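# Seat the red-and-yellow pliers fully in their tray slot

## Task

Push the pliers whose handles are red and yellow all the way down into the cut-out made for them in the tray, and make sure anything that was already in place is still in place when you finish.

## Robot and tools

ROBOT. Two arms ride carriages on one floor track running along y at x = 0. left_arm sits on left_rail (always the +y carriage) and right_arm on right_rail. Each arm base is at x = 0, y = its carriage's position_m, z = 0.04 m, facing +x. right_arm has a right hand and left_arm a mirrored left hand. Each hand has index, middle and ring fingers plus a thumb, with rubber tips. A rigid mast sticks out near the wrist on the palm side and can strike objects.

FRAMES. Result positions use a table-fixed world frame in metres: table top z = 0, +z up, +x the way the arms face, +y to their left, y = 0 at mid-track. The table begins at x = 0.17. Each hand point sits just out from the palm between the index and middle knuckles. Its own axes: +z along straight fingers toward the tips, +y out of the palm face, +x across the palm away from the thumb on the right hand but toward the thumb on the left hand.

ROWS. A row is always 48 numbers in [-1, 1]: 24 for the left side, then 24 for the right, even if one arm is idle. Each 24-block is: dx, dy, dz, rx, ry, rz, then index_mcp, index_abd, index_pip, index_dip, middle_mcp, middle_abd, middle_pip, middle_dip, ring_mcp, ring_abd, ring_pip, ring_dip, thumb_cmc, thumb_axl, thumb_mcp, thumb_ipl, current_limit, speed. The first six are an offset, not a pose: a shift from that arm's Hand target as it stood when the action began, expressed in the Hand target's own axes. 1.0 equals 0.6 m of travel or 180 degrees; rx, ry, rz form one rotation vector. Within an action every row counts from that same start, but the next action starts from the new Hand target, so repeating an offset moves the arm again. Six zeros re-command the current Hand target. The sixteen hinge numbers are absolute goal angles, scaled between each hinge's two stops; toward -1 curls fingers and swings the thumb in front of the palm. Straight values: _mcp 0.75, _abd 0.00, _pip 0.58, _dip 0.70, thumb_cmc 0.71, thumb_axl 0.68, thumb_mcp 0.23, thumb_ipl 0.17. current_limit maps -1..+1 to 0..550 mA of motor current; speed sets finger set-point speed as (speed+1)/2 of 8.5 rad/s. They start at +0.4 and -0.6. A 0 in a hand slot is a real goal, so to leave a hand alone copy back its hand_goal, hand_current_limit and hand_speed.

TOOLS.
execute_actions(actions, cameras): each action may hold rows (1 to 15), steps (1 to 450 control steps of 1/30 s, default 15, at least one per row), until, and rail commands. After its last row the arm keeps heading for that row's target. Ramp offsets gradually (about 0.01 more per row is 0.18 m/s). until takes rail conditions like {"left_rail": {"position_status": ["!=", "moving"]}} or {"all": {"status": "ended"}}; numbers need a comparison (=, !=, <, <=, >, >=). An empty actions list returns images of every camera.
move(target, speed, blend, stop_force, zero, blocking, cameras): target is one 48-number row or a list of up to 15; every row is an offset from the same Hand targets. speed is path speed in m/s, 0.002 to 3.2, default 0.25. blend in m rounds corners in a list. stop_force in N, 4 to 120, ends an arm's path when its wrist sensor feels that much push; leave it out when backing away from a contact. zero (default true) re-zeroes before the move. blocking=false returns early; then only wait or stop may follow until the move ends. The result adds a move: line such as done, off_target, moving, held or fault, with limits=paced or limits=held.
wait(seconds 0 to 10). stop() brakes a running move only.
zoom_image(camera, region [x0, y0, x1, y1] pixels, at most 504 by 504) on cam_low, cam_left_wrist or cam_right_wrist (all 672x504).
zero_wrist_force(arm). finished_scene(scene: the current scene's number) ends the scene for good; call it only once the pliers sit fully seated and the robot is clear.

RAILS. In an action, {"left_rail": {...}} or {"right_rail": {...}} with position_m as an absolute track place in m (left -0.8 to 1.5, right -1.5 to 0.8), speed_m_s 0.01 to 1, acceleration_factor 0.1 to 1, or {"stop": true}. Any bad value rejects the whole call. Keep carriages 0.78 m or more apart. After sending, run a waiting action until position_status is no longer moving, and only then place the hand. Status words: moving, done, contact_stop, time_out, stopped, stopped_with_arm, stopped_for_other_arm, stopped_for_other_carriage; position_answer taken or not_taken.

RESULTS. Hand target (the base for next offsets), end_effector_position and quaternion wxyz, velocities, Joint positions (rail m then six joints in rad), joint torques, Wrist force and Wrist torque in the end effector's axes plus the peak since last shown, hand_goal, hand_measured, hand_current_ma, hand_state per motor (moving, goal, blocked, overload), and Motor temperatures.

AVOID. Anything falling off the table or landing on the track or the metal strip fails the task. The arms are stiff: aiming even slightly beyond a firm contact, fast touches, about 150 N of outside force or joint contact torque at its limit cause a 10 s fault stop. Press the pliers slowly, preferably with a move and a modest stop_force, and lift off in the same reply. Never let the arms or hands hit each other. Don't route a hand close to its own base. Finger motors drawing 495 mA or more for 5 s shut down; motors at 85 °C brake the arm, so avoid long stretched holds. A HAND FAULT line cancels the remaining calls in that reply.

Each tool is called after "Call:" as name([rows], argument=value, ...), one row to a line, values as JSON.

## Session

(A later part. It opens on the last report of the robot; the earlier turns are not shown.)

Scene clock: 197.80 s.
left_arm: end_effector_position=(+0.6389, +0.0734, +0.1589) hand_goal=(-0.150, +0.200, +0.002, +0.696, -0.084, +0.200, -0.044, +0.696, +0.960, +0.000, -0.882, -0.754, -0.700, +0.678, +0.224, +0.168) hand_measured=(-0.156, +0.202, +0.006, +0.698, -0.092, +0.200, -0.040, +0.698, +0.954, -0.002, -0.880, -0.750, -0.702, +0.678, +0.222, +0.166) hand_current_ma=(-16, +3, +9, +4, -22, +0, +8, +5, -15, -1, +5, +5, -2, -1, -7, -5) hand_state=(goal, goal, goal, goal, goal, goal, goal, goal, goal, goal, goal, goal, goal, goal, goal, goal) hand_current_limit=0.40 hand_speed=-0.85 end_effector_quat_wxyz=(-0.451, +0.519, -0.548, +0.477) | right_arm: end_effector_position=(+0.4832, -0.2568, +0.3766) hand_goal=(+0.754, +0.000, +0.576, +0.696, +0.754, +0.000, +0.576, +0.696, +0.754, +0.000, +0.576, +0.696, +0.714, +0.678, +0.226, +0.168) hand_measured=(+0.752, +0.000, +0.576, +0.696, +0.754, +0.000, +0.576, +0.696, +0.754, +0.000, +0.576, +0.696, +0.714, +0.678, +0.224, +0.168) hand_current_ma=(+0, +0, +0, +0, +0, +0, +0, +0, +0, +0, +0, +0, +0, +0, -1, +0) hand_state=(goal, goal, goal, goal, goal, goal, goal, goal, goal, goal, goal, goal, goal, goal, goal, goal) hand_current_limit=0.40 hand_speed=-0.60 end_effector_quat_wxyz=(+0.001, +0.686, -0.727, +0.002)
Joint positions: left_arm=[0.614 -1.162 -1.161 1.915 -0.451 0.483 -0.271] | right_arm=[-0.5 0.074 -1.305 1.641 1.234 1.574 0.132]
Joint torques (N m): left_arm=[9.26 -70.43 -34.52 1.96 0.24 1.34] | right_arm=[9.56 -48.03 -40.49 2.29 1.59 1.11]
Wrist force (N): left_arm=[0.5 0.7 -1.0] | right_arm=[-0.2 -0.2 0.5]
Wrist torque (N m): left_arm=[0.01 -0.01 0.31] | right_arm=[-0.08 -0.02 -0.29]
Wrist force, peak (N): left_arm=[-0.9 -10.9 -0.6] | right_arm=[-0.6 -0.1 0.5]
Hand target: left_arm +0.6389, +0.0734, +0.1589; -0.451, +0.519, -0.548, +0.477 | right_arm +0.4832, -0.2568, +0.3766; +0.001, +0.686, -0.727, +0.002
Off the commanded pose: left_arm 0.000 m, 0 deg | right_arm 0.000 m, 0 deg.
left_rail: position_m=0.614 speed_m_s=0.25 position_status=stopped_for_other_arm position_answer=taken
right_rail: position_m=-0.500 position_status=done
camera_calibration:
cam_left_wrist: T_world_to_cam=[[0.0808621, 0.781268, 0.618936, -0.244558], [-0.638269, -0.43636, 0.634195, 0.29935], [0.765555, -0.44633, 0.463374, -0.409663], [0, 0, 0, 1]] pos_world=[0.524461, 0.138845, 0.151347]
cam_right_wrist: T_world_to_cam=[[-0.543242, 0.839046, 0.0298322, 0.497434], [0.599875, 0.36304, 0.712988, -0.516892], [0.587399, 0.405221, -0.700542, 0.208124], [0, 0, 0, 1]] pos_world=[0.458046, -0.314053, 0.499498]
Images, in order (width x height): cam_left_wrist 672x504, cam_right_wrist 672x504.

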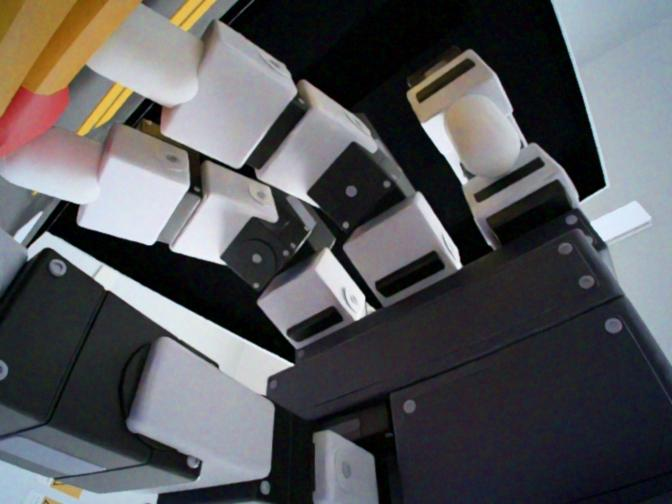

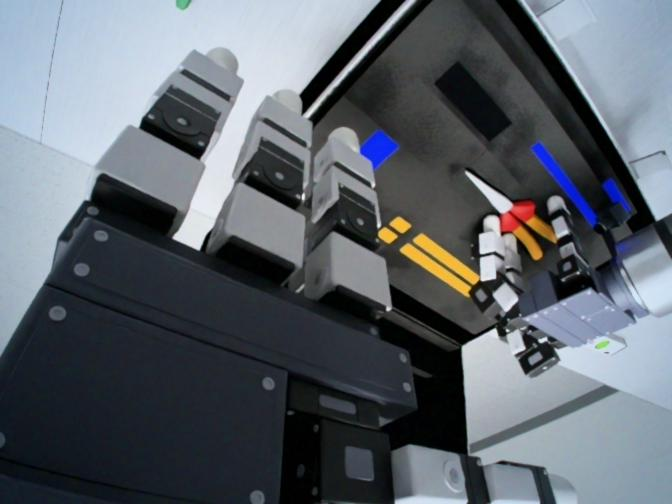

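Call:
move([
  [0,-0.04,-0.0056,0,0,0,-0.15,0.2,0.0029,0.6957,-0.0836,0.2,-0.0438,0.6957,0.959,0,-0.883,-0.754,-0.7,0.677,0.2247,0.1676,0.4,-0.85,0,0,0,0,0,0,0.754,0,0.576,0.696,0.754,0,0.576,0.696,0.754,0,0.576,0.696,0.714,0.678,0.226,0.168,0.4,-0.6],
  [0.0,-0.25,-0.2,0,0,0,-0.15,0.2,0.0029,0.6957,-0.0836,0.2,-0.0438,0.6957,0.959,0,-0.883,-0.754,-0.7,0.677,0.2247,0.1676,0.4,-0.85,0,0,0,0,0,0,0.754,0,0.576,0.696,0.754,0,0.576,0.696,0.754,0,0.576,0.696,0.714,0.678,0.226,0.168,0.4,-0.6],
], speed=[0.04,0.2], cameras=["cam_left_wrist","cam_right_wrist"])

Call:
zoom_image(camera="cam_right_wrist", region=[455, 150, 575, 270])

Scene clock: 200.40 s.
left_arm: end_effector_position=(+0.5410, +0.0791, +0.3240) hand_goal=(-0.150, +0.200, +0.002, +0.696, -0.084, +0.200, -0.044, +0.696, +0.960, +0.000, -0.882, -0.754, -0.700, +0.678, +0.224, +0.168) hand_measured=(-0.156, +0.202, +0.006, +0.698, -0.092, +0.200, -0.040, +0.698, +0.954, -0.002, -0.880, -0.750, -0.702, +0.678, +0.222, +0.166) hand_current_ma=(-14, +3, +8, +4, -21, +0, +7, +5, -15, -1, +5, +5, -2, -1, -6, -5) hand_state=(goal, goal, goal, goal, goal, goal, goal, goal, goal, goal, goal, goal, goal, goal, goal, goal) hand_current_limit=0.40 hand_speed=-0.85 end_effector_quat_wxyz=(-0.451, +0.519, -0.548, +0.477) | right_arm: end_effector_position=(+0.4832, -0.2568, +0.3766) hand_goal=(+0.754, +0.000, +0.576, +0.696, +0.754, +0.000, +0.576, +0.696, +0.754, +0.000, +0.576, +0.696, +0.714, +0.678, +0.226, +0.168) hand_measured=(+0.752, +0.000, +0.576, +0.696, +0.754, +0.000, +0.576, +0.696, +0.754, +0.000, +0.576, +0.696, +0.714, +0.678, +0.224, +0.168) hand_current_ma=(+0, +0, +0, +0, +0, +0, +0, +0, +0, +0, +0, +0, +0, +0, -1, +0) hand_state=(goal, goal, goal, goal, goal, goal, goal, goal, goal, goal, goal, goal, goal, goal, goal, goal) hand_current_limit=0.40 hand_speed=-0.60 end_effector_quat_wxyz=(+0.001, +0.686, -0.727, +0.002)
Joint positions: left_arm=[0.614 -1.315 -1.393 1.89 -0.068 0.339 -0.408] | right_arm=[-0.5 0.074 -1.305 1.641 1.234 1.574 0.132]
Joint torques (N m): left_arm=[-10.18 -59.61 -50.44 3.09 -2.7 -1.52] | right_arm=[7.39 -46.84 -39.55 2.55 1.56 1.29]
Wrist force (N): left_arm=[0.6 0.3 -0.6] | right_arm=[-0.3 -0.4 0.6]
Wrist torque (N m): left_arm=[-0.09 -0.03 0.29] | right_arm=[-0.12 -0.01 -0.30]
Wrist force, peak (N): left_arm=[1.1 -0.7 -2.2] | right_arm=[-0.3 -0.4 0.6]
Hand target: left_arm +0.5410, +0.0790, +0.3241; -0.451, +0.519, -0.548, +0.477 | right_arm +0.4832, -0.2568, +0.3766; +0.001, +0.686, -0.727, +0.002
Off the commanded pose: left_arm 0.000 m, 0 deg | right_arm 0.000 m, 0 deg.
left_rail: position_m=0.614 speed_m_s=0.25 position_status=stopped_for_other_arm position_answer=taken
right_rail: position_m=-0.500 position_status=done
move: done
camera_calibration:
cam_left_wrist: T_world_to_cam=[[0.0807752, 0.781269, 0.618946, -0.343231], [-0.638323, -0.436379, 0.634127, 0.134585], [0.765519, -0.446309, 0.463453, -0.408778], [0, 0, 0, 1]] pos_world=[0.426561, 0.144445, 0.316547]
cam_right_wrist: T_world_to_cam=[[-0.543242, 0.839046, 0.0298322, 0.497434], [0.599875, 0.36304, 0.712988, -0.516892], [0.587399, 0.405221, -0.700542, 0.208124], [0, 0, 0, 1]] pos_world=[0.458046, -0.314053, 0.499498]
Images, in order (width x height): cam_left_wrist 672x504, cam_right_wrist 672x504.

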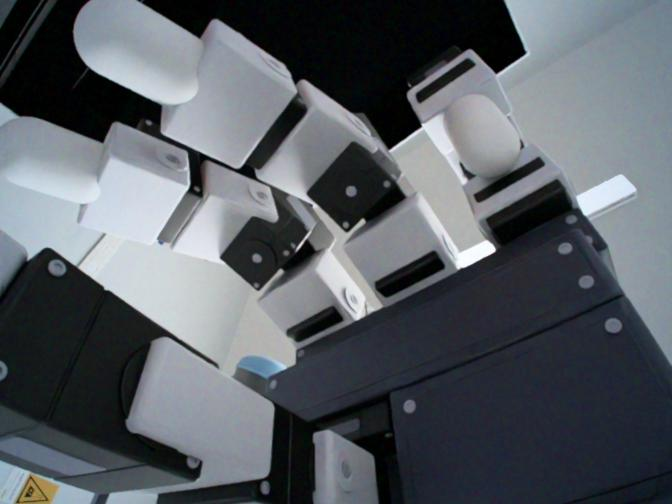

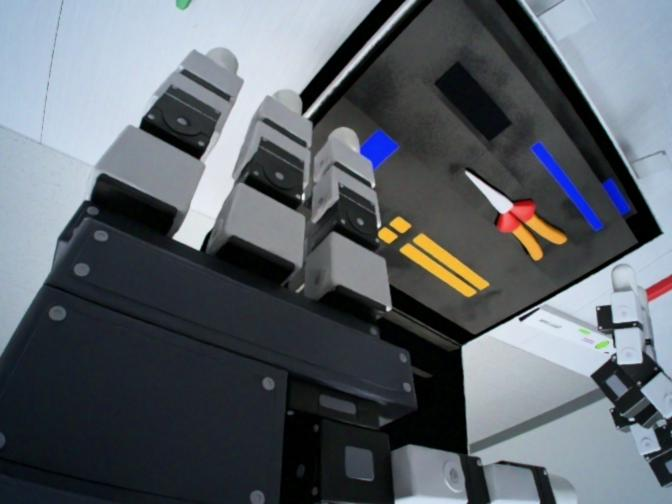

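Scaled by 4.200 from the camera's 672x504 image, which has a finer 960x720 frame.

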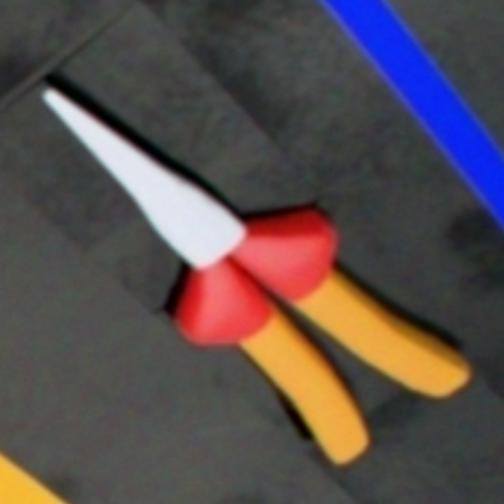

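Call:
move(target=[-0.061,0.0871,0.0272,-0.3438,-0.3642,-0.419,0.754,0,0.576,0.696,0.754,0,0.576,0.696,0.754,0,0.576,0.696,0.714,0.678,0.226,0.168,0.4,-0.4,0,0,0,0,0,0,0.754,0,0.576,0.696,0.754,0,0.576,0.696,0.754,0,0.576,0.696,0.714,0.678,0.226,0.168,0.4,-0.6], speed=0.25, cameras=["cam_left_wrist","cam_right_wrist"])

Call:
zoom_image(camera="cam_left_wrist", region=[80, 0, 320, 200])

Scene clock: 207.63 s.
left_arm: end_effector_position=(+0.5519, +0.1150, +0.2700) hand_goal=(+0.754, +0.000, +0.576, +0.696, +0.754, +0.000, +0.576, +0.696, +0.754, +0.000, +0.576, +0.696, +0.714, +0.678, +0.226, +0.168) hand_measured=(+0.750, +0.002, +0.572, +0.698, +0.748, +0.002, +0.572, +0.698, +0.748, -0.002, +0.572, +0.694, +0.712, +0.678, +0.224, +0.166) hand_current_ma=(-10, +2, -7, +4, -12, +2, -6, +4, -12, -1, -6, -5, -4, -1, -7, -5) hand_state=(goal, goal, goal, goal, goal, goal, goal, goal, goal, goal, goal, goal, goal, goal, goal, goal) hand_current_limit=0.40 hand_speed=-0.40 end_effector_quat_wxyz=(+0.000, +1.000, +0.001, +0.001) | right_arm: end_effector_position=(+0.4832, -0.2568, +0.3766) hand_goal=(+0.754, +0.000, +0.576, +0.696, +0.754, +0.000, +0.576, +0.696, +0.754, +0.000, +0.576, +0.696, +0.714, +0.678, +0.226, +0.168) hand_measured=(+0.752, +0.000, +0.576, +0.696, +0.754, +0.000, +0.576, +0.696, +0.754, +0.000, +0.576, +0.696, +0.714, +0.678, +0.224, +0.168) hand_current_ma=(+0, +0, +0, +0, +0, +0, +0, +0, +0, +0, +0, +0, +0, +0, -1, +0) hand_state=(goal, goal, goal, goal, goal, goal, goal, goal, goal, goal, goal, goal, goal, goal, goal, goal) hand_current_limit=0.40 hand_speed=-0.60 end_effector_quat_wxyz=(+0.001, +0.686, -0.727, +0.002)
Joint positions: left_arm=[0.614 -0.926 -1.135 1.606 1.098 1.57 -2.498] | right_arm=[-0.5 0.074 -1.305 1.641 1.234 1.574 0.132]
Joint torques (N m): left_arm=[13.6 -53.54 -24.97 1.18 2.63 -1.63] | right_arm=[8.92 -49.29 -38.6 2.93 1.8 1.02]
Wrist force (N): left_arm=[0.6 0.3 -1.2] | right_arm=[-0.2 -0.2 0.3]
Wrist torque (N m): left_arm=[0.14 -0.08 0.27] | right_arm=[-0.06 -0.01 -0.29]
Wrist force, peak (N): left_arm=[1.2 0.6 -1.3] | right_arm=[-0.6 -0.1 0.5]
Hand target: left_arm +0.5519, +0.1150, +0.2700; +0.000, +1.000, +0.001, +0.001 | right_arm +0.4832, -0.2568, +0.3766; +0.001, +0.686, -0.727, +0.002
Off the commanded pose: left_arm 0.000 m, 0 deg | right_arm 0.000 m, 0 deg.
left_rail: position_m=0.614 speed_m_s=0.25 position_status=stopped_for_other_arm position_answer=taken
right_rail: position_m=-0.500 position_status=done
move: done
camera_calibration:
cam_left_wrist: T_world_to_cam=[[-0.784896, 0.617843, 0.046991, 0.312243], [0.469771, 0.543903, 0.695331, -0.549367], [0.404047, 0.567837, -0.717152, 0.0255952], [0, 0, 0, 1]] pos_world=[0.492814, 0.0913511, 0.385675]
cam_right_wrist: T_world_to_cam=[[-0.543242, 0.839046, 0.0298322, 0.497434], [0.599875, 0.36304, 0.712988, -0.516892], [0.587399, 0.405221, -0.700542, 0.208124], [0, 0, 0, 1]] pos_world=[0.458046, -0.314053, 0.499498]
Images, in order (width x height): cam_left_wrist 672x504, cam_right_wrist 672x504.

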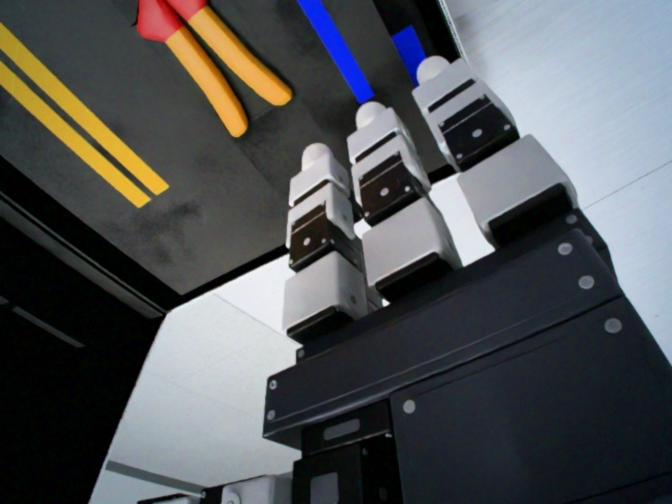

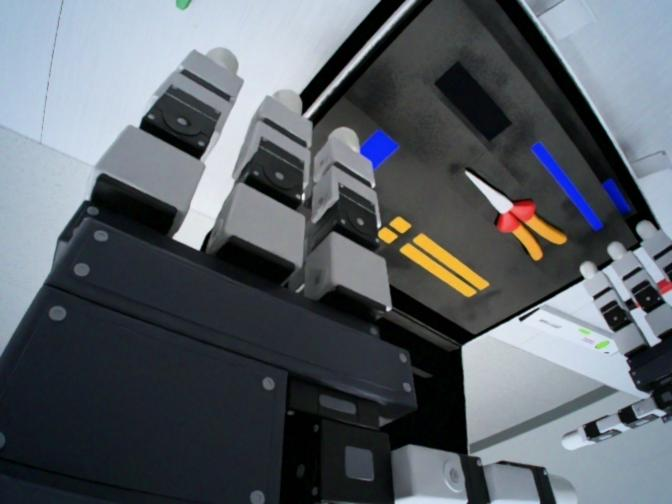

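Scaled by 2.100 from the camera's 672x504 image, which has a finer 960x720 frame.

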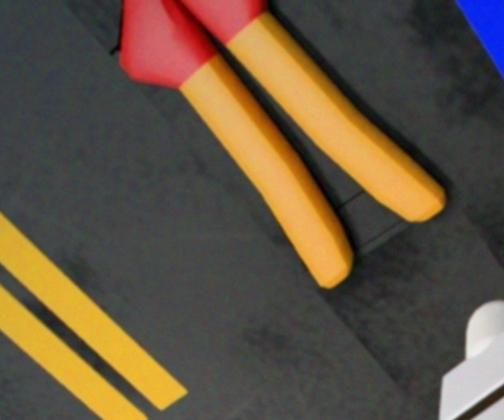

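Call:
execute_actions(actions=[], cameras=["cam_left_wrist","cam_right_wrist"])

Scene clock: 208.93 s.
left_arm: end_effector_position=(+0.5519, +0.1150, +0.2700) hand_goal=(+0.754, +0.000, +0.576, +0.696, +0.754, +0.000, +0.576, +0.696, +0.754, +0.000, +0.576, +0.696, +0.714, +0.678, +0.226, +0.168) hand_measured=(+0.750, +0.002, +0.572, +0.698, +0.748, +0.002, +0.572, +0.698, +0.748, -0.002, +0.572, +0.694, +0.712, +0.678, +0.224, +0.166) hand_current_ma=(-10, +2, -7, +4, -12, +2, -6, +4, -12, -1, -6, -5, -4, -1, -7, -5) hand_state=(goal, goal, goal, goal, goal, goal, goal, goal, goal, goal, goal, goal, goal, goal, goal, goal) hand_current_limit=0.40 hand_speed=-0.40 end_effector_quat_wxyz=(+0.000, +1.000, +0.001, +0.001) | right_arm: end_effector_position=(+0.4832, -0.2568, +0.3766) hand_goal=(+0.754, +0.000, +0.576, +0.696, +0.754, +0.000, +0.576, +0.696, +0.754, +0.000, +0.576, +0.696, +0.714, +0.678, +0.226, +0.168) hand_measured=(+0.752, +0.000, +0.576, +0.696, +0.754, +0.000, +0.576, +0.696, +0.754, +0.000, +0.576, +0.696, +0.714, +0.678, +0.224, +0.168) hand_current_ma=(+0, +0, +0, +0, +0, +0, +0, +0, +0, +0, +0, +0, +0, +0, -1, +0) hand_state=(goal, goal, goal, goal, goal, goal, goal, goal, goal, goal, goal, goal, goal, goal, goal, goal) hand_current_limit=0.40 hand_speed=-0.60 end_effector_quat_wxyz=(+0.001, +0.686, -0.727, +0.002)
Joint positions: left_arm=[0.614 -0.926 -1.135 1.606 1.098 1.57 -2.499] | right_arm=[-0.5 0.074 -1.305 1.641 1.234 1.574 0.132]
Joint velocities: within noise
Joint torques (N m): left_arm=[12.15 -53.8 -24.76 1.34 2.92 -1.73] | right_arm=[8.8 -49.48 -39.08 2.73 1.42 1.18]
Motor temperatures (°C): left_arm=[19 29 25 22 26 24] | right_arm=[21 19 21 27 24 29]
Wrist force (N): left_arm=[0.2 0.4 -1.2] | right_arm=[-0.3 -0.4 0.3]
Wrist torque (N m): left_arm=[0.16 -0.03 0.23] | right_arm=[-0.08 0.00 -0.29]
Wrist force, peak (N): left_arm=[0.4 0.8 -1.3] | right_arm=[-0.3 -0.3 0.6]
Hand target: left_arm +0.5519, +0.1150, +0.2700; +0.000, +1.000, +0.001, +0.001 | right_arm +0.4832, -0.2568, +0.3766; +0.001, +0.686, -0.727, +0.002
Off the commanded pose: left_arm 0.000 m, 0 deg | right_arm 0.000 m, 0 deg.
left_rail: position_m=0.614 speed_m_s=0.25 position_status=stopped_for_other_arm position_answer=taken
right_rail: position_m=-0.500 position_status=done
camera_calibration:
cam_left_wrist: T_world_to_cam=[[-0.784953, 0.61777, 0.0470043, 0.312273], [0.469773, 0.544005, 0.69525, -0.549346], [0.403934, 0.567819, -0.71723, 0.0256821], [0, 0, 0, 1]] pos_world=[0.492813, 0.0913514, 0.385674]
cam_right_wrist: T_world_to_cam=[[-0.543242, 0.839046, 0.0298322, 0.497434], [0.599875, 0.36304, 0.712988, -0.516892], [0.587399, 0.405221, -0.700542, 0.208124], [0, 0, 0, 1]] pos_world=[0.458046, -0.314053, 0.499498]
Images, in order (width x height): cam_left_wrist 672x504, cam_right_wrist 672x504.

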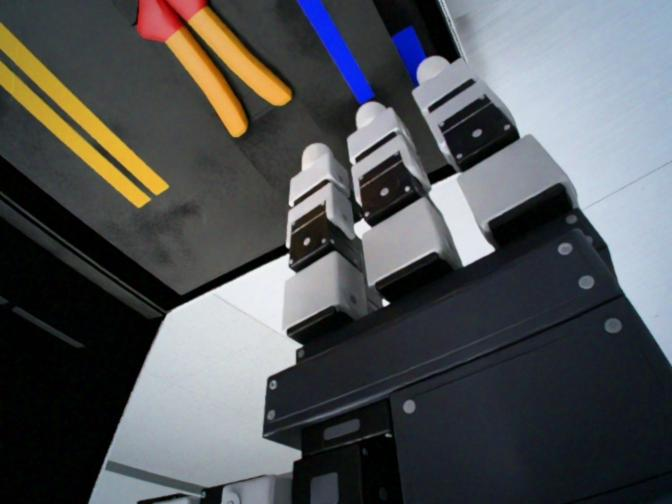

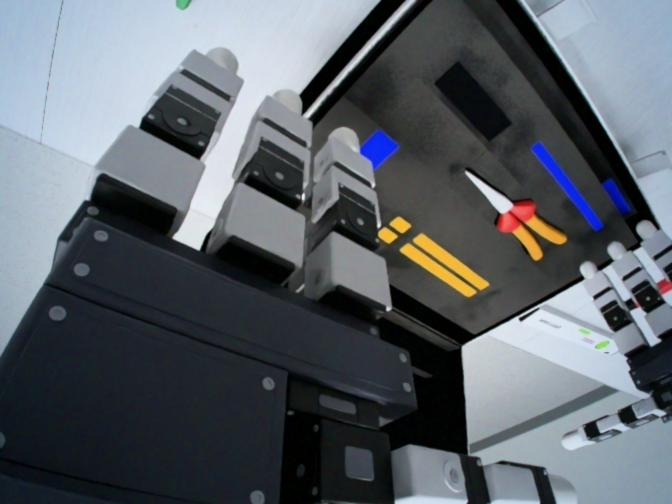

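Call:
zoom_image(camera="cam_right_wrist", region=[455, 160, 575, 270])

Call:
zoom_image(camera="cam_left_wrist", region=[90, 0, 310, 160])

Scaled by 4.200 from the camera's 672x504 image, which has a finer 960x720 frame.

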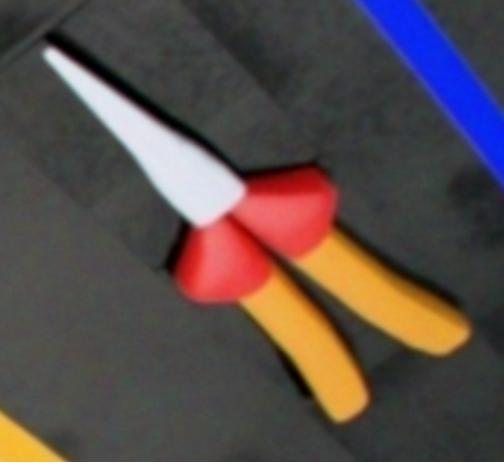

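Scaled by 2.291 from the camera's 672x504 image, which has a finer 960x720 frame.

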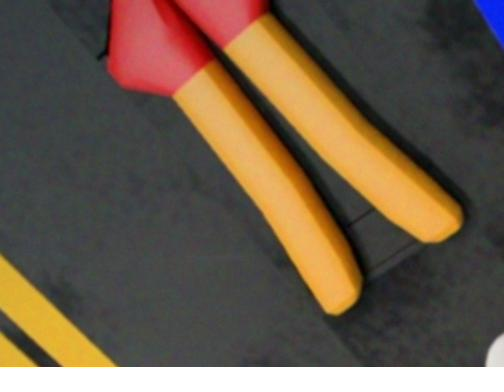

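Call:
move(target=[0.0685,0.0183,-0.0333,0,-0.1667,0,0.754,0,0.576,0.696,0.754,0,0.576,0.696,0.754,0,0.576,0.696,0.714,0.678,0.226,0.168,0.4,-0.4,0,0,0,0,0,0,0.754,0,0.576,0.696,0.754,0,0.576,0.696,0.754,0,0.576,0.696,0.714,0.678,0.226,0.168,0.4,-0.6], speed=0.15, cameras=["cam_left_wrist"])

Call:
zoom_image(camera="cam_left_wrist", region=[100, 0, 352, 252])

Scene clock: 213.33 s.
left_arm: end_effector_position=(+0.5904, +0.1048, +0.2887) hand_goal=(+0.754, +0.000, +0.576, +0.696, +0.754, +0.000, +0.576, +0.696, +0.754, +0.000, +0.576, +0.696, +0.714, +0.678, +0.226, +0.168) hand_measured=(+0.750, +0.002, +0.572, +0.698, +0.750, +0.002, +0.572, +0.698, +0.750, +0.000, +0.574, +0.694, +0.712, +0.678, +0.224, +0.166) hand_current_ma=(-7, +2, -6, +4, -9, +2, -6, +4, -9, -1, -5, -5, -3, -1, -7, -5) hand_state=(goal, goal, goal, goal, goal, goal, goal, goal, goal, goal, goal, goal, goal, goal, goal, goal) hand_current_limit=0.40 hand_speed=-0.40 end_effector_quat_wxyz=(+0.001, +0.971, +0.001, -0.240) | right_arm: end_effector_position=(+0.4832, -0.2568, +0.3766) hand_goal=(+0.754, +0.000, +0.576, +0.696, +0.754, +0.000, +0.576, +0.696, +0.754, +0.000, +0.576, +0.696, +0.714, +0.678, +0.226, +0.168) hand_measured=(+0.752, +0.000, +0.576, +0.696, +0.754, +0.000, +0.576, +0.696, +0.754, +0.000, +0.576, +0.696, +0.714, +0.678, +0.224, +0.168) hand_current_ma=(+0, +0, +0, +0, +0, +0, +0, +0, +0, +0, +0, +0, +0, +0, -1, +0) hand_state=(goal, goal, goal, goal, goal, goal, goal, goal, goal, goal, goal, goal, goal, goal, goal, goal) hand_current_limit=0.40 hand_speed=-0.60 end_effector_quat_wxyz=(+0.001, +0.686, -0.727, +0.002)
Joint positions: left_arm=[0.614 -0.771 -0.912 1.326 1.516 1.904 -2.284] | right_arm=[-0.5 0.074 -1.305 1.641 1.234 1.574 0.132]
Joint torques (N m): left_arm=[-11.2 -92.42 -25.85 1.85 -1.62 -1.76] | right_arm=[8.25 -49.65 -38.92 2.89 1.39 1.19]
Wrist force (N): left_arm=[0.3 0.3 -1.0] | right_arm=[-0.3 -0.1 0.3]
Wrist torque (N m): left_arm=[0.09 0.01 0.10] | right_arm=[-0.05 0.01 -0.29]
Wrist force, peak (N): left_arm=[2.7 0.1 -1.6] | right_arm=[-0.6 -0.2 0.6]
Hand target: left_arm +0.5904, +0.1048, +0.2887; +0.001, +0.971, +0.001, -0.240 (not the last commanded pose) | right_arm +0.4832, -0.2568, +0.3766; +0.001, +0.686, -0.727, +0.002
Off the commanded pose: left_arm 0.003 m, 2 deg | right_arm 0.000 m, 0 deg.
left_rail: position_m=0.614 speed_m_s=0.25 position_status=stopped_for_other_arm position_answer=taken
right_rail: position_m=-0.500 position_status=done
move: held (left_arm; a check stopped the path); limits=held
pose unreachable (left arm): on one or more control steps of this call, first in action 0 (counted from 0), this arm could not follow its commanded pose, so it was not sent that pose on those steps. It may still have moved: this result reports where it is.
cause: moving toward the commanded pose would bring two parts of the arm too close to each other (joints 5 (wrist 1) to 7 (wrist 3) lie between them).
camera_calibration:
cam_left_wrist: T_world_to_cam=[[-0.672615, 0.617692, 0.407486, 0.177563], [0.739697, 0.545673, 0.393814, -0.6474], [0.0209023, 0.566302, -0.823933, 0.286488], [0, 0, 0, 1]] pos_world=[0.592323, 0.0813507, 0.418648]
Images, in order (width x height): cam_left_wrist 672x504.

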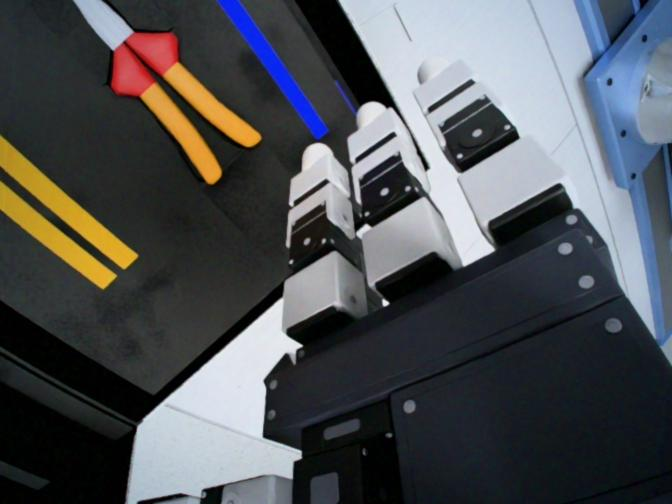

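Scaled by 2.000 from the camera's 672x504 image, which has a finer 960x720 frame.

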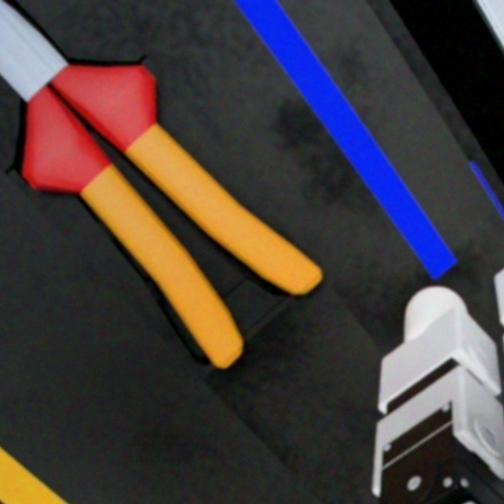

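Call:
zoom_image(camera="cam_left_wrist", region=[160, 100, 280, 190])

Call:
zoom_image(camera="cam_left_wrist", region=[60, 0, 200, 105])

Scaled by 4.200 from the camera's 672x504 image, which has a finer 960x720 frame.

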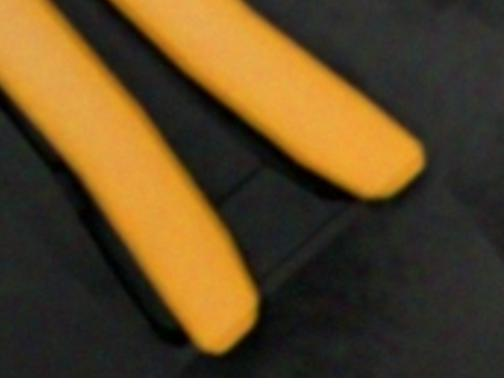

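Scaled by 3.600 from the camera's 672x504 image, which has a finer 960x720 frame.

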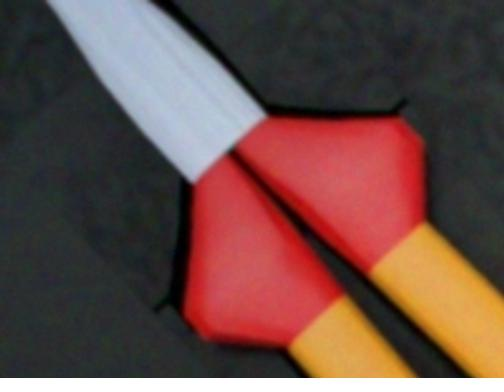

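Call:
move(target=[0,0.1167,0,0,0,0,0.754,0,0.576,0.696,0.754,0,0.576,0.696,0.754,0,0.576,0.696,0.714,0.678,0.226,0.168,0.4,-0.4,0,0,0,0,0,0,0.754,0,0.576,0.696,0.754,0,0.576,0.696,0.754,0,0.576,0.696,0.714,0.678,0.226,0.168,0.4,-0.6], speed=0.12, cameras=["cam_left_wrist"])

Call:
zoom_image(camera="cam_left_wrist", region=[60, 60, 260, 260])

Scene clock: 215.53 s.
left_arm: end_effector_position=(+0.5901, +0.0542, +0.2888) hand_goal=(+0.754, +0.000, +0.576, +0.696, +0.754, +0.000, +0.576, +0.696, +0.754, +0.000, +0.576, +0.696, +0.714, +0.678, +0.226, +0.168) hand_measured=(+0.752, +0.002, +0.574, +0.698, +0.750, +0.002, +0.574, +0.698, +0.750, +0.000, +0.574, +0.694, +0.712, +0.678, +0.224, +0.166) hand_current_ma=(-5, +2, -5, +4, -6, +2, -5, +4, -7, -1, -5, -5, -3, -1, -7, -5) hand_state=(goal, goal, goal, goal, goal, goal, goal, goal, goal, goal, goal, goal, goal, goal, goal, goal) hand_current_limit=0.40 hand_speed=-0.40 end_effector_quat_wxyz=(+0.001, +0.971, +0.001, -0.240) | right_arm: end_effector_position=(+0.4832, -0.2568, +0.3766) hand_goal=(+0.754, +0.000, +0.576, +0.696, +0.754, +0.000, +0.576, +0.696, +0.754, +0.000, +0.576, +0.696, +0.714, +0.678, +0.226, +0.168) hand_measured=(+0.752, +0.000, +0.576, +0.696, +0.754, +0.000, +0.576, +0.696, +0.754, +0.000, +0.576, +0.696, +0.714, +0.678, +0.224, +0.168) hand_current_ma=(+0, +0, +0, +0, +0, +0, +0, +0, +0, +0, +0, +0, +0, +0, -1, +0) hand_state=(goal, goal, goal, goal, goal, goal, goal, goal, goal, goal, goal, goal, goal, goal, goal, goal) hand_current_limit=0.40 hand_speed=-0.60 end_effector_quat_wxyz=(+0.001, +0.686, -0.727, +0.002)
Joint positions: left_arm=[0.613 -0.816 -0.868 1.247 1.536 1.92 -2.328] | right_arm=[-0.5 0.074 -1.305 1.641 1.234 1.574 0.132]
Joint torques (N m): left_arm=[16.85 -95.99 -26.67 1.91 -1.09 2.16] | right_arm=[8.18 -50.59 -39.42 3.09 1.87 1.14]
Wrist force (N): left_arm=[0.4 0.1 -1.5] | right_arm=[0.0 0.0 0.3]
Wrist torque (N m): left_arm=[0.06 -0.01 -0.13] | right_arm=[-0.03 -0.04 -0.26]
Wrist force, peak (N): left_arm=[0.1 6.0 -0.3] | right_arm=[-0.5 -0.3 0.4]
Hand target: left_arm +0.5901, +0.0543, +0.2888; +0.001, +0.971, +0.001, -0.240 (not the last commanded pose) | right_arm +0.4832, -0.2568, +0.3766; +0.001, +0.686, -0.727, +0.002
Off the commanded pose: left_arm 0.019 m, 0 deg | right_arm 0.000 m, 0 deg.
left_rail: position_m=0.613 position_m_goal=0.614 speed_m_s=0.25 position_status=stopped_for_other_arm position_answer=taken
right_rail: position_m=-0.500 position_status=done
move: held (left_arm; a check stopped the path); limits=held
pose unreachable (left arm): on one or more control steps of this call, first in action 0 (counted from 0), this arm could not follow its commanded pose, so it was not sent that pose on those steps. It may still have moved: this result reports where it is.
cause: moving toward the commanded pose would bring two parts of the arm too close to each other (joints 5 (wrist 1) to 7 (wrist 3) lie between them).
camera_calibration:
cam_left_wrist: T_world_to_cam=[[-0.672609, 0.617861, 0.407239, 0.208603], [0.739697, 0.545673, 0.393814, -0.619532], [0.021103, 0.566117, -0.824055, 0.315172], [0, 0, 0, 1]] pos_world=[0.591923, 0.0307499, 0.418748]
Images, in order (width x height): cam_left_wrist 672x504.

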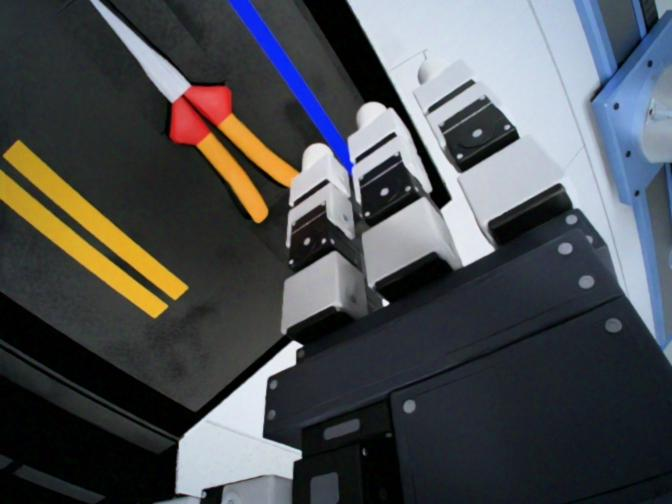

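Scaled by 2.520 from the camera's 672x504 image, which has a finer 960x720 frame.

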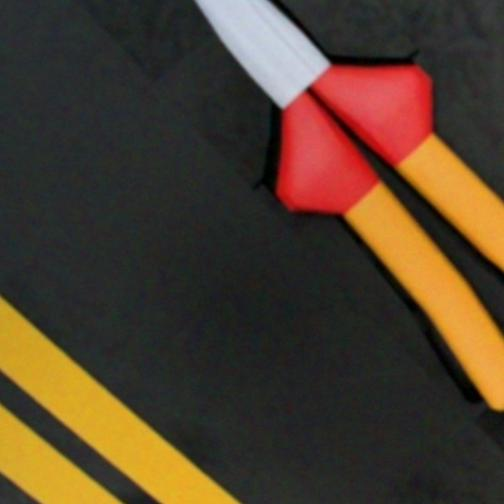

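Call:
zoom_image(camera="cam_left_wrist", region=[70, 0, 240, 130])

Call:
zoom_image(camera="cam_left_wrist", region=[180, 100, 310, 230])

Scaled by 2.965 from the camera's 672x504 image, which has a finer 960x720 frame.

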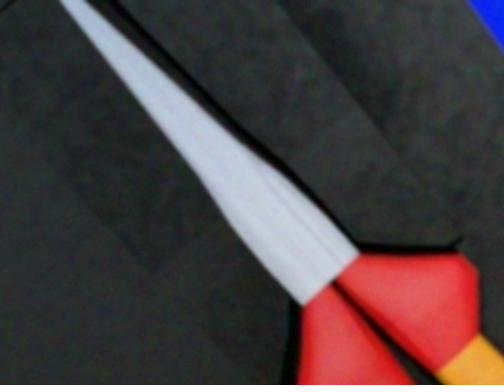

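Scaled by 3.877 from the camera's 672x504 image, which has a finer 960x720 frame.

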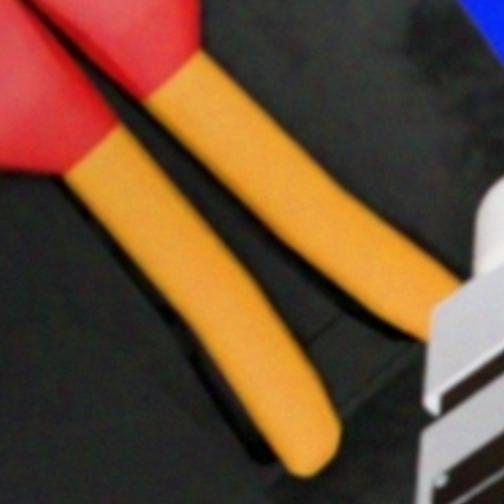

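Call:
execute_actions([
  {"right_rail":{"position_m":-0.85,"speed_m_s":0.4,"acceleration_factor":0.4},"steps":150,"until":{"right_rail":{"position_status":["!=","moving"]}}},
  {"left_rail":{"position_m":0.35,"speed_m_s":0.3,"acceleration_factor":0.3},"steps":150,"until":{"left_rail":{"position_status":["!=","moving"]}}},
])

Scene clock: 217.50 s.
left_arm: end_effector_position=(+0.5901, +0.0543, +0.2888) hand_goal=(+0.754, +0.000, +0.576, +0.696, +0.754, +0.000, +0.576, +0.696, +0.754, +0.000, +0.576, +0.696, +0.714, +0.678, +0.226, +0.168) hand_measured=(+0.752, +0.002, +0.574, +0.698, +0.750, +0.002, +0.574, +0.698, +0.750, +0.000, +0.574, +0.694, +0.712, +0.678, +0.224, +0.166) hand_current_ma=(-5, +2, -5, +4, -6, +2, -5, +4, -7, -1, -5, -5, -3, -1, -7, -5) hand_state=(goal, goal, goal, goal, goal, goal, goal, goal, goal, goal, goal, goal, goal, goal, goal, goal) hand_current_limit=0.40 hand_speed=-0.40 end_effector_quat_wxyz=(+0.001, +0.971, +0.001, -0.240) | right_arm: end_effector_position=(+0.4832, -0.2568, +0.3766) hand_goal=(+0.754, +0.000, +0.576, +0.696, +0.754, +0.000, +0.576, +0.696, +0.754, +0.000, +0.576, +0.696, +0.714, +0.678, +0.226, +0.168) hand_measured=(+0.752, +0.000, +0.576, +0.696, +0.754, +0.000, +0.576, +0.696, +0.754, +0.000, +0.576, +0.696, +0.714, +0.678, +0.224, +0.168) hand_current_ma=(+0, +0, +0, +0, +0, +0, +0, +0, +0, +0, +0, +0, +0, +0, -1, +0) hand_state=(goal, goal, goal, goal, goal, goal, goal, goal, goal, goal, goal, goal, goal, goal, goal, goal) hand_current_limit=0.40 hand_speed=-0.60 end_effector_quat_wxyz=(+0.001, +0.686, -0.727, +0.002)
Joint positions: left_arm=[0.614 -0.816 -0.868 1.247 1.536 1.919 -2.328] | right_arm=[-0.5 0.074 -1.305 1.641 1.234 1.574 0.132]
Joint torques (N m): left_arm=[12.04 -96.92 -25.34 2.02 -1.46 2.47] | right_arm=[7.03 -48.19 -38.51 3.24 1.76 0.97]
Wrist force (N): left_arm=[0.3 0.0 -1.2] | right_arm=[-0.1 -0.1 0.1]
Wrist torque (N m): left_arm=[0.04 0.01 -0.14] | right_arm=[-0.03 -0.02 -0.28]
Wrist force, peak (N): left_arm=[0.3 0.2 -1.6] | right_arm=[-0.5 -0.4 0.4]
Hand target: left_arm +0.5901, +0.0543, +0.2888; +0.001, +0.971, +0.001, -0.240 (not the last commanded pose) | right_arm +0.4832, -0.2568, +0.3766; +0.001, +0.686, -0.727, +0.002
Off the commanded pose: left_arm 0.019 m, 0 deg | right_arm 0.000 m, 0 deg.
left_rail: position_m=0.614 speed_m_s=0.30 position_status=stopped_for_other_arm position_answer=taken
right_rail: position_m=-0.500 speed_m_s=0.40 position_status=stopped_for_other_arm position_answer=taken

Call:
move(target=[-0.031,-0.13,-0.059,0,0.1542,0,0.754,0,0.576,0.696,0.754,0,0.576,0.696,0.754,0,0.576,0.696,0.714,0.678,0.226,0.168,0.4,-0.4,0,0,0,0,0,0,0.754,0,0.576,0.696,0.754,0,0.576,0.696,0.754,0,0.576,0.696,0.714,0.678,0.226,0.168,0.4,-0.6], speed=0.15)

Call:
execute_actions([
  {"right_rail":{"position_m":-0.85,"speed_m_s":0.4,"acceleration_factor":0.4},"steps":150,"until":{"right_rail":{"position_status":["!=","moving"]}}},
  {"left_rail":{"position_m":0.35,"speed_m_s":0.3,"acceleration_factor":0.3},"steps":150,"until":{"left_rail":{"position_status":["!=","moving"]}}},
])

Scene clock: 219.93 s.
left_arm: end_effector_position=(+0.5899, +0.1323, +0.3286) hand_goal=(+0.754, +0.000, +0.576, +0.696, +0.754, +0.000, +0.576, +0.696, +0.754, +0.000, +0.576, +0.696, +0.714, +0.678, +0.226, +0.168) hand_measured=(+0.752, +0.002, +0.574, +0.698, +0.750, +0.002, +0.574, +0.698, +0.750, +0.000, +0.574, +0.694, +0.712, +0.678, +0.224, +0.166) hand_current_ma=(-5, +2, -5, +4, -6, +2, -5, +4, -7, -1, -5, -5, -3, -1, -7, -5) hand_state=(goal, goal, goal, goal, goal, goal, goal, goal, goal, goal, goal, goal, goal, goal, goal, goal) hand_current_limit=0.40 hand_speed=-0.40 end_effector_quat_wxyz=(+0.001, +1.000, +0.002, +0.000) | right_arm: end_effector_position=(+0.4832, -0.2568, +0.3766) hand_goal=(+0.754, +0.000, +0.576, +0.696, +0.754, +0.000, +0.576, +0.696, +0.754, +0.000, +0.576, +0.696, +0.714, +0.678, +0.226, +0.168) hand_measured=(+0.752, +0.000, +0.576, +0.696, +0.754, +0.000, +0.576, +0.696, +0.754, +0.000, +0.576, +0.696, +0.714, +0.678, +0.224, +0.168) hand_current_ma=(+0, +0, +0, +0, +0, +0, +0, +0, +0, +0, +0, +0, +0, +0, -1, +0) hand_state=(goal, goal, goal, goal, goal, goal, goal, goal, goal, goal, goal, goal, goal, goal, goal, goal) hand_current_limit=0.40 hand_speed=-0.60 end_effector_quat_wxyz=(+0.001, +0.686, -0.727, +0.002)
Joint positions: left_arm=[0.614 -0.864 -1.142 1.505 1.207 1.573 -2.438] | right_arm=[-0.5 0.074 -1.305 1.641 1.234 1.574 0.132]
Joint torques (N m): left_arm=[-8.71 -78.35 -26.84 1.63 -2.1 -1.7] | right_arm=[6.3 -50.64 -39 2.79 1.58 1.26]
Wrist force (N): left_arm=[0.5 0.3 -1.4] | right_arm=[-0.4 -0.3 0.1]
Wrist torque (N m): left_arm=[0.14 -0.05 0.27] | right_arm=[-0.05 0.02 -0.31]
Wrist force, peak (N): left_arm=[0.2 0.0 -1.7] | right_arm=[-0.3 -0.3 0.7]
Hand target: left_arm +0.5899, +0.1324, +0.3286; +0.001, +1.000, +0.002, +0.000 | right_arm +0.4832, -0.2568, +0.3766; +0.001, +0.686, -0.727, +0.002
Off the commanded pose: left_arm 0.000 m, 0 deg | right_arm 0.000 m, 0 deg.
left_rail: position_m=0.614 speed_m_s=0.30 position_status=stopped_for_other_arm position_answer=taken
right_rail: position_m=-0.500 speed_m_s=0.40 position_status=stopped_for_other_arm position_answer=taken
move: done

Scene clock: 224.20 s.
left_arm: end_effector_position=(+0.5899, -0.1312, +0.3286) hand_goal=(+0.754, +0.000, +0.576, +0.696, +0.754, +0.000, +0.576, +0.696, +0.754, +0.000, +0.576, +0.696, +0.714, +0.678, +0.226, +0.168) hand_measured=(+0.752, +0.002, +0.574, +0.698, +0.750, +0.002, +0.574, +0.698, +0.750, +0.000, +0.574, +0.694, +0.712, +0.678, +0.224, +0.166) hand_current_ma=(-5, +2, -5, +4, -6, +2, -5, +4, -7, -1, -5, -5, -3, -1, -7, -5) hand_state=(goal, goal, goal, goal, goal, goal, goal, goal, goal, goal, goal, goal, goal, goal, goal, goal) hand_current_limit=0.40 hand_speed=-0.40 end_effector_quat_wxyz=(+0.001, +1.000, +0.002, +0.000) | right_arm: end_effector_position=(+0.4832, -0.6068, +0.3766) hand_goal=(+0.754, +0.000, +0.576, +0.696, +0.754, +0.000, +0.576, +0.696, +0.754, +0.000, +0.576, +0.696, +0.714, +0.678, +0.226, +0.168) hand_measured=(+0.752, +0.000, +0.576, +0.696, +0.754, +0.000, +0.576, +0.696, +0.754, +0.000, +0.576, +0.696, +0.714, +0.678, +0.224, +0.168) hand_current_ma=(+0, +0, +0, +0, +0, +0, +0, +0, +0, +0, +0, +0, +0, +0, -1, +0) hand_state=(goal, goal, goal, goal, goal, goal, goal, goal, goal, goal, goal, goal, goal, goal, goal, goal) hand_current_limit=0.40 hand_speed=-0.60 end_effector_quat_wxyz=(+0.001, +0.686, -0.727, +0.002)
Joint positions: left_arm=[0.35 -0.864 -1.142 1.505 1.207 1.572 -2.438] | right_arm=[-0.85 0.074 -1.305 1.641 1.234 1.574 0.132]
Joint torques (N m): left_arm=[3.83 -57.73 -36.2 2.24 -0.97 -1.58] | right_arm=[-10.43 -48.76 -38.01 3.11 -0.57 1.17]
Wrist force (N): left_arm=[0.2 0.4 -1.4] | right_arm=[-0.4 -0.3 0.3]
Wrist torque (N m): left_arm=[0.15 -0.02 0.24] | right_arm=[-0.08 0.01 -0.30]
Wrist force, peak (N): left_arm=[0.5 0.8 -1.6] | right_arm=[-1.7 -0.2 0.1]
Hand target: left_arm +0.5899, -0.1312, +0.3286; +0.001, +1.000, +0.002, +0.000 | right_arm +0.4832, -0.6068, +0.3766; +0.001, +0.686, -0.727, +0.002
Off the commanded pose: left_arm 0.000 m, 0 deg | right_arm 0.000 m, 0 deg.
left_rail: position_m=0.350 speed_m_s=0.30 position_status=done
right_rail: position_m=-0.850 speed_m_s=0.40 position_status=done

Call:
move(target=[-0.005,-0.072,0.05,0,0,0,0.754,0,0.576,0.696,0.959,0,-0.883,-0.754,0.959,0,-0.883,-0.754,0.714,0.678,0.226,0.168,0.4,-0.2,0,0,0,0,0,0,0.754,0,0.576,0.696,0.754,0,0.576,0.696,0.754,0,0.576,0.696,0.714,0.678,0.226,0.168,0.4,-0.6], speed=0.15, cameras=["cam_left_wrist"])

Scene clock: 225.37 s.
left_arm: end_effector_position=(+0.5868, -0.0881, +0.2986) hand_goal=(+0.754, +0.000, +0.576, +0.696, +0.960, +0.000, -0.882, -0.754, +0.960, +0.000, -0.882, -0.754, +0.714, +0.678, +0.226, +0.168) hand_measured=(+0.752, +0.002, +0.574, +0.698, +0.956, +0.002, -0.874, -0.752, +0.956, +0.000, -0.876, -0.752, +0.712, +0.678, +0.224, +0.166) hand_current_ma=(-5, +2, -5, +4, -9, +2, +15, +4, -10, -1, +14, +5, -3, -1, -7, -5) hand_state=(goal, goal, goal, goal, goal, goal, goal, goal, goal, goal, goal, goal, goal, goal, goal, goal) hand_current_limit=0.40 hand_speed=-0.20 end_effector_quat_wxyz=(+0.001, +1.000, +0.002, +0.000) | right_arm: end_effector_position=(+0.4832, -0.6068, +0.3766) hand_goal=(+0.754, +0.000, +0.576, +0.696, +0.754, +0.000, +0.576, +0.696, +0.754, +0.000, +0.576, +0.696, +0.714, +0.678, +0.226, +0.168) hand_measured=(+0.752, +0.000, +0.576, +0.696, +0.754, +0.000, +0.576, +0.696, +0.754, +0.000, +0.576, +0.696, +0.714, +0.678, +0.224, +0.168) hand_current_ma=(+0, +0, +0, +0, +0, +0, +0, +0, +0, +0, +0, +0, +0, +0, -1, +0) hand_state=(goal, goal, goal, goal, goal, goal, goal, goal, goal, goal, goal, goal, goal, goal, goal, goal) hand_current_limit=0.40 hand_speed=-0.60 end_effector_quat_wxyz=(+0.001, +0.686, -0.727, +0.002)
Joint positions: left_arm=[0.35 -0.824 -1.164 1.594 1.14 1.572 -2.398] | right_arm=[-0.85 0.074 -1.305 1.641 1.234 1.574 0.132]
Joint torques (N m): left_arm=[11.39 -76.79 -25.19 1.55 0.48 2.6] | right_arm=[-8.52 -48.99 -37.96 2.89 -0.52 1.12]
Wrist force (N): left_arm=[0.3 0.1 -1.6] | right_arm=[-0.5 -0.2 0.4]
Wrist torque (N m): left_arm=[0.14 -0.06 -0.03] | right_arm=[-0.07 0.02 -0.31]
Wrist force, peak (N): left_arm=[0.4 0.9 -2.1] | right_arm=[-0.4 -0.3 0.6]
Hand target: left_arm +0.5867, -0.0881, +0.2986; +0.001, +1.000, +0.002, +0.000 | right_arm +0.4832, -0.6068, +0.3766; +0.001, +0.686, -0.727, +0.002
Off the commanded pose: left_arm 0.000 m, 0 deg | right_arm 0.000 m, 0 deg.
left_rail: position_m=0.350 speed_m_s=0.30 position_status=done
right_rail: position_m=-0.850 speed_m_s=0.40 position_status=done
move: done
camera_calibration:
cam_left_wrist: T_world_to_cam=[[-0.785667, 0.616802, 0.0477849, 0.463942], [0.470377, 0.545409, 0.693739, -0.474847], [0.401837, 0.567525, -0.718639, 0.149192], [0, 0, 0, 1]] pos_world=[0.52791, -0.111845, 0.414466]
Images, in order (width x height): cam_left_wrist 672x504.

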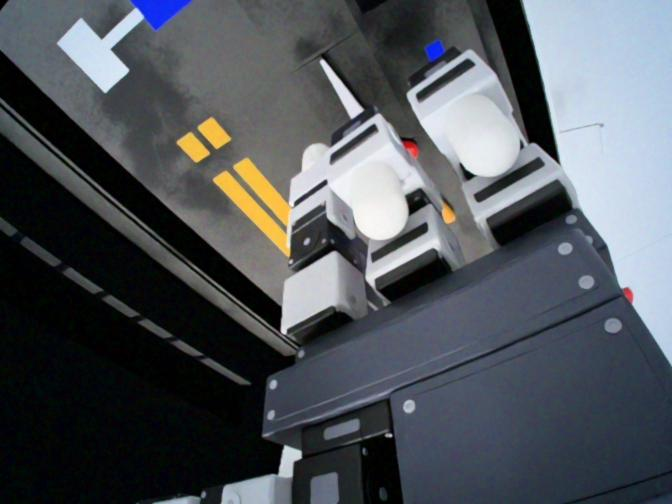

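Call:
move(target=[0,0,0.05,0,0,0,0.754,0,0.576,0.696,0.99,0,0.99,0.99,0.99,0,0.99,0.99,0.714,0.678,0.226,0.168,0.4,-0.2,0,0,0,0,0,0,0.754,0,0.576,0.696,0.754,0,0.576,0.696,0.754,0,0.576,0.696,0.714,0.678,0.226,0.168,0.4,-0.6], speed=0.15, cameras=["cam_left_wrist"])

Call:
zoom_image(camera="cam_left_wrist", region=[240, 20, 440, 220])

Scene clock: 226.60 s.
left_arm: end_effector_position=(+0.5867, -0.0881, +0.2686) hand_goal=(+0.754, +0.000, +0.576, +0.696, +0.990, +0.000, +0.990, +0.990, +0.990, +0.000, +0.990, +0.990, +0.714, +0.678, +0.226, +0.168) hand_measured=(+0.752, +0.002, +0.574, +0.698, +0.984, +0.002, +0.982, +0.986, +0.984, +0.000, +0.984, +0.986, +0.712, +0.678, +0.224, +0.166) hand_current_ma=(-5, +2, -5, +4, -13, +2, -15, -6, -13, -1, -14, -7, -3, -1, -7, -5) hand_state=(goal, goal, goal, goal, goal, goal, goal, goal, goal, goal, goal, goal, goal, goal, goal, goal) hand_current_limit=0.40 hand_speed=-0.20 end_effector_quat_wxyz=(+0.001, +1.000, +0.002, +0.000) | right_arm: end_effector_position=(+0.4832, -0.6068, +0.3766) hand_goal=(+0.754, +0.000, +0.576, +0.696, +0.754, +0.000, +0.576, +0.696, +0.754, +0.000, +0.576, +0.696, +0.714, +0.678, +0.226, +0.168) hand_measured=(+0.752, +0.000, +0.576, +0.696, +0.754, +0.000, +0.576, +0.696, +0.754, +0.000, +0.576, +0.696, +0.714, +0.678, +0.224, +0.168) hand_current_ma=(+0, +0, +0, +0, +0, +0, +0, +0, +0, +0, +0, +0, +0, +0, -1, +0) hand_state=(goal, goal, goal, goal, goal, goal, goal, goal, goal, goal, goal, goal, goal, goal, goal, goal) hand_current_limit=0.40 hand_speed=-0.60 end_effector_quat_wxyz=(+0.001, +0.686, -0.727, +0.002)
Joint positions: left_arm=[0.35 -0.824 -1.143 1.621 1.092 1.573 -2.398] | right_arm=[-0.85 0.074 -1.305 1.641 1.234 1.574 0.132]
Joint torques (N m): left_arm=[-8.52 -51.14 -23.91 1.34 2.38 -0.84] | right_arm=[-8.7 -48.15 -38.78 3.45 -0.21 0.81]
Wrist force (N): left_arm=[0.4 -0.1 -1.4] | right_arm=[-0.2 0.1 0.4]
Wrist torque (N m): left_arm=[0.06 -0.07 -0.01] | right_arm=[-0.03 -0.01 -0.28]
Wrist force, peak (N): left_arm=[0.0 0.2 -2.2] | right_arm=[-0.2 0.0 0.6]
Hand target: left_arm +0.5867, -0.0881, +0.2686; +0.001, +1.000, +0.002, +0.000 | right_arm +0.4832, -0.6068, +0.3766; +0.001, +0.686, -0.727, +0.002
Off the commanded pose: left_arm 0.000 m, 0 deg | right_arm 0.000 m, 0 deg.
left_rail: position_m=0.350 speed_m_s=0.30 position_status=done
right_rail: position_m=-0.850 speed_m_s=0.40 position_status=done
move: done
camera_calibration:
cam_left_wrist: T_world_to_cam=[[-0.785657, 0.616805, 0.0478959, 0.465188], [0.470489, 0.545423, 0.693652, -0.454066], [0.401725, 0.567507, -0.718716, 0.127703], [0, 0, 0, 1]] pos_world=[0.52781, -0.111745, 0.384466]
Images, in order (width x height): cam_left_wrist 672x504.

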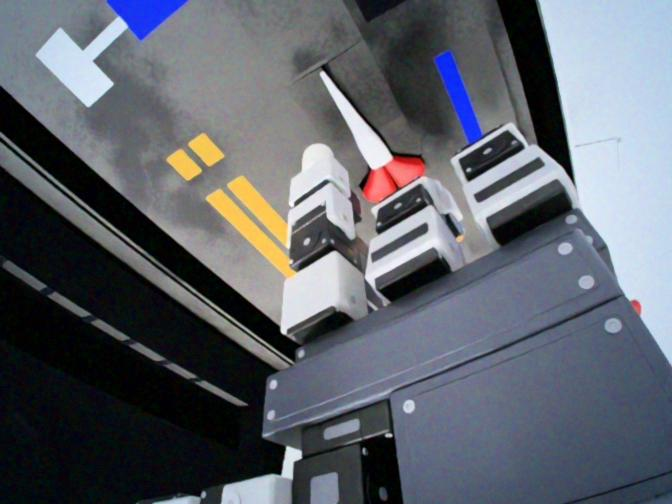

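Scaled by 2.520 from the camera's 672x504 image, which has a finer 960x720 frame.

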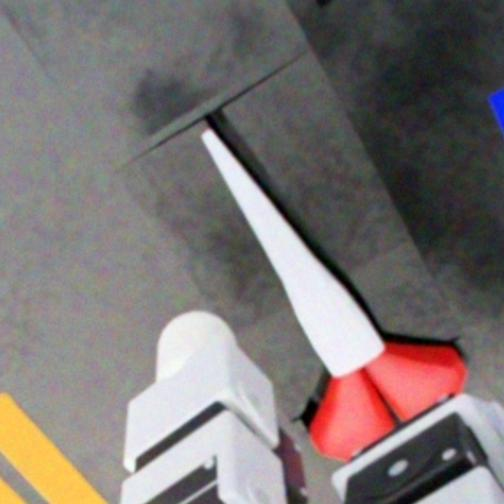

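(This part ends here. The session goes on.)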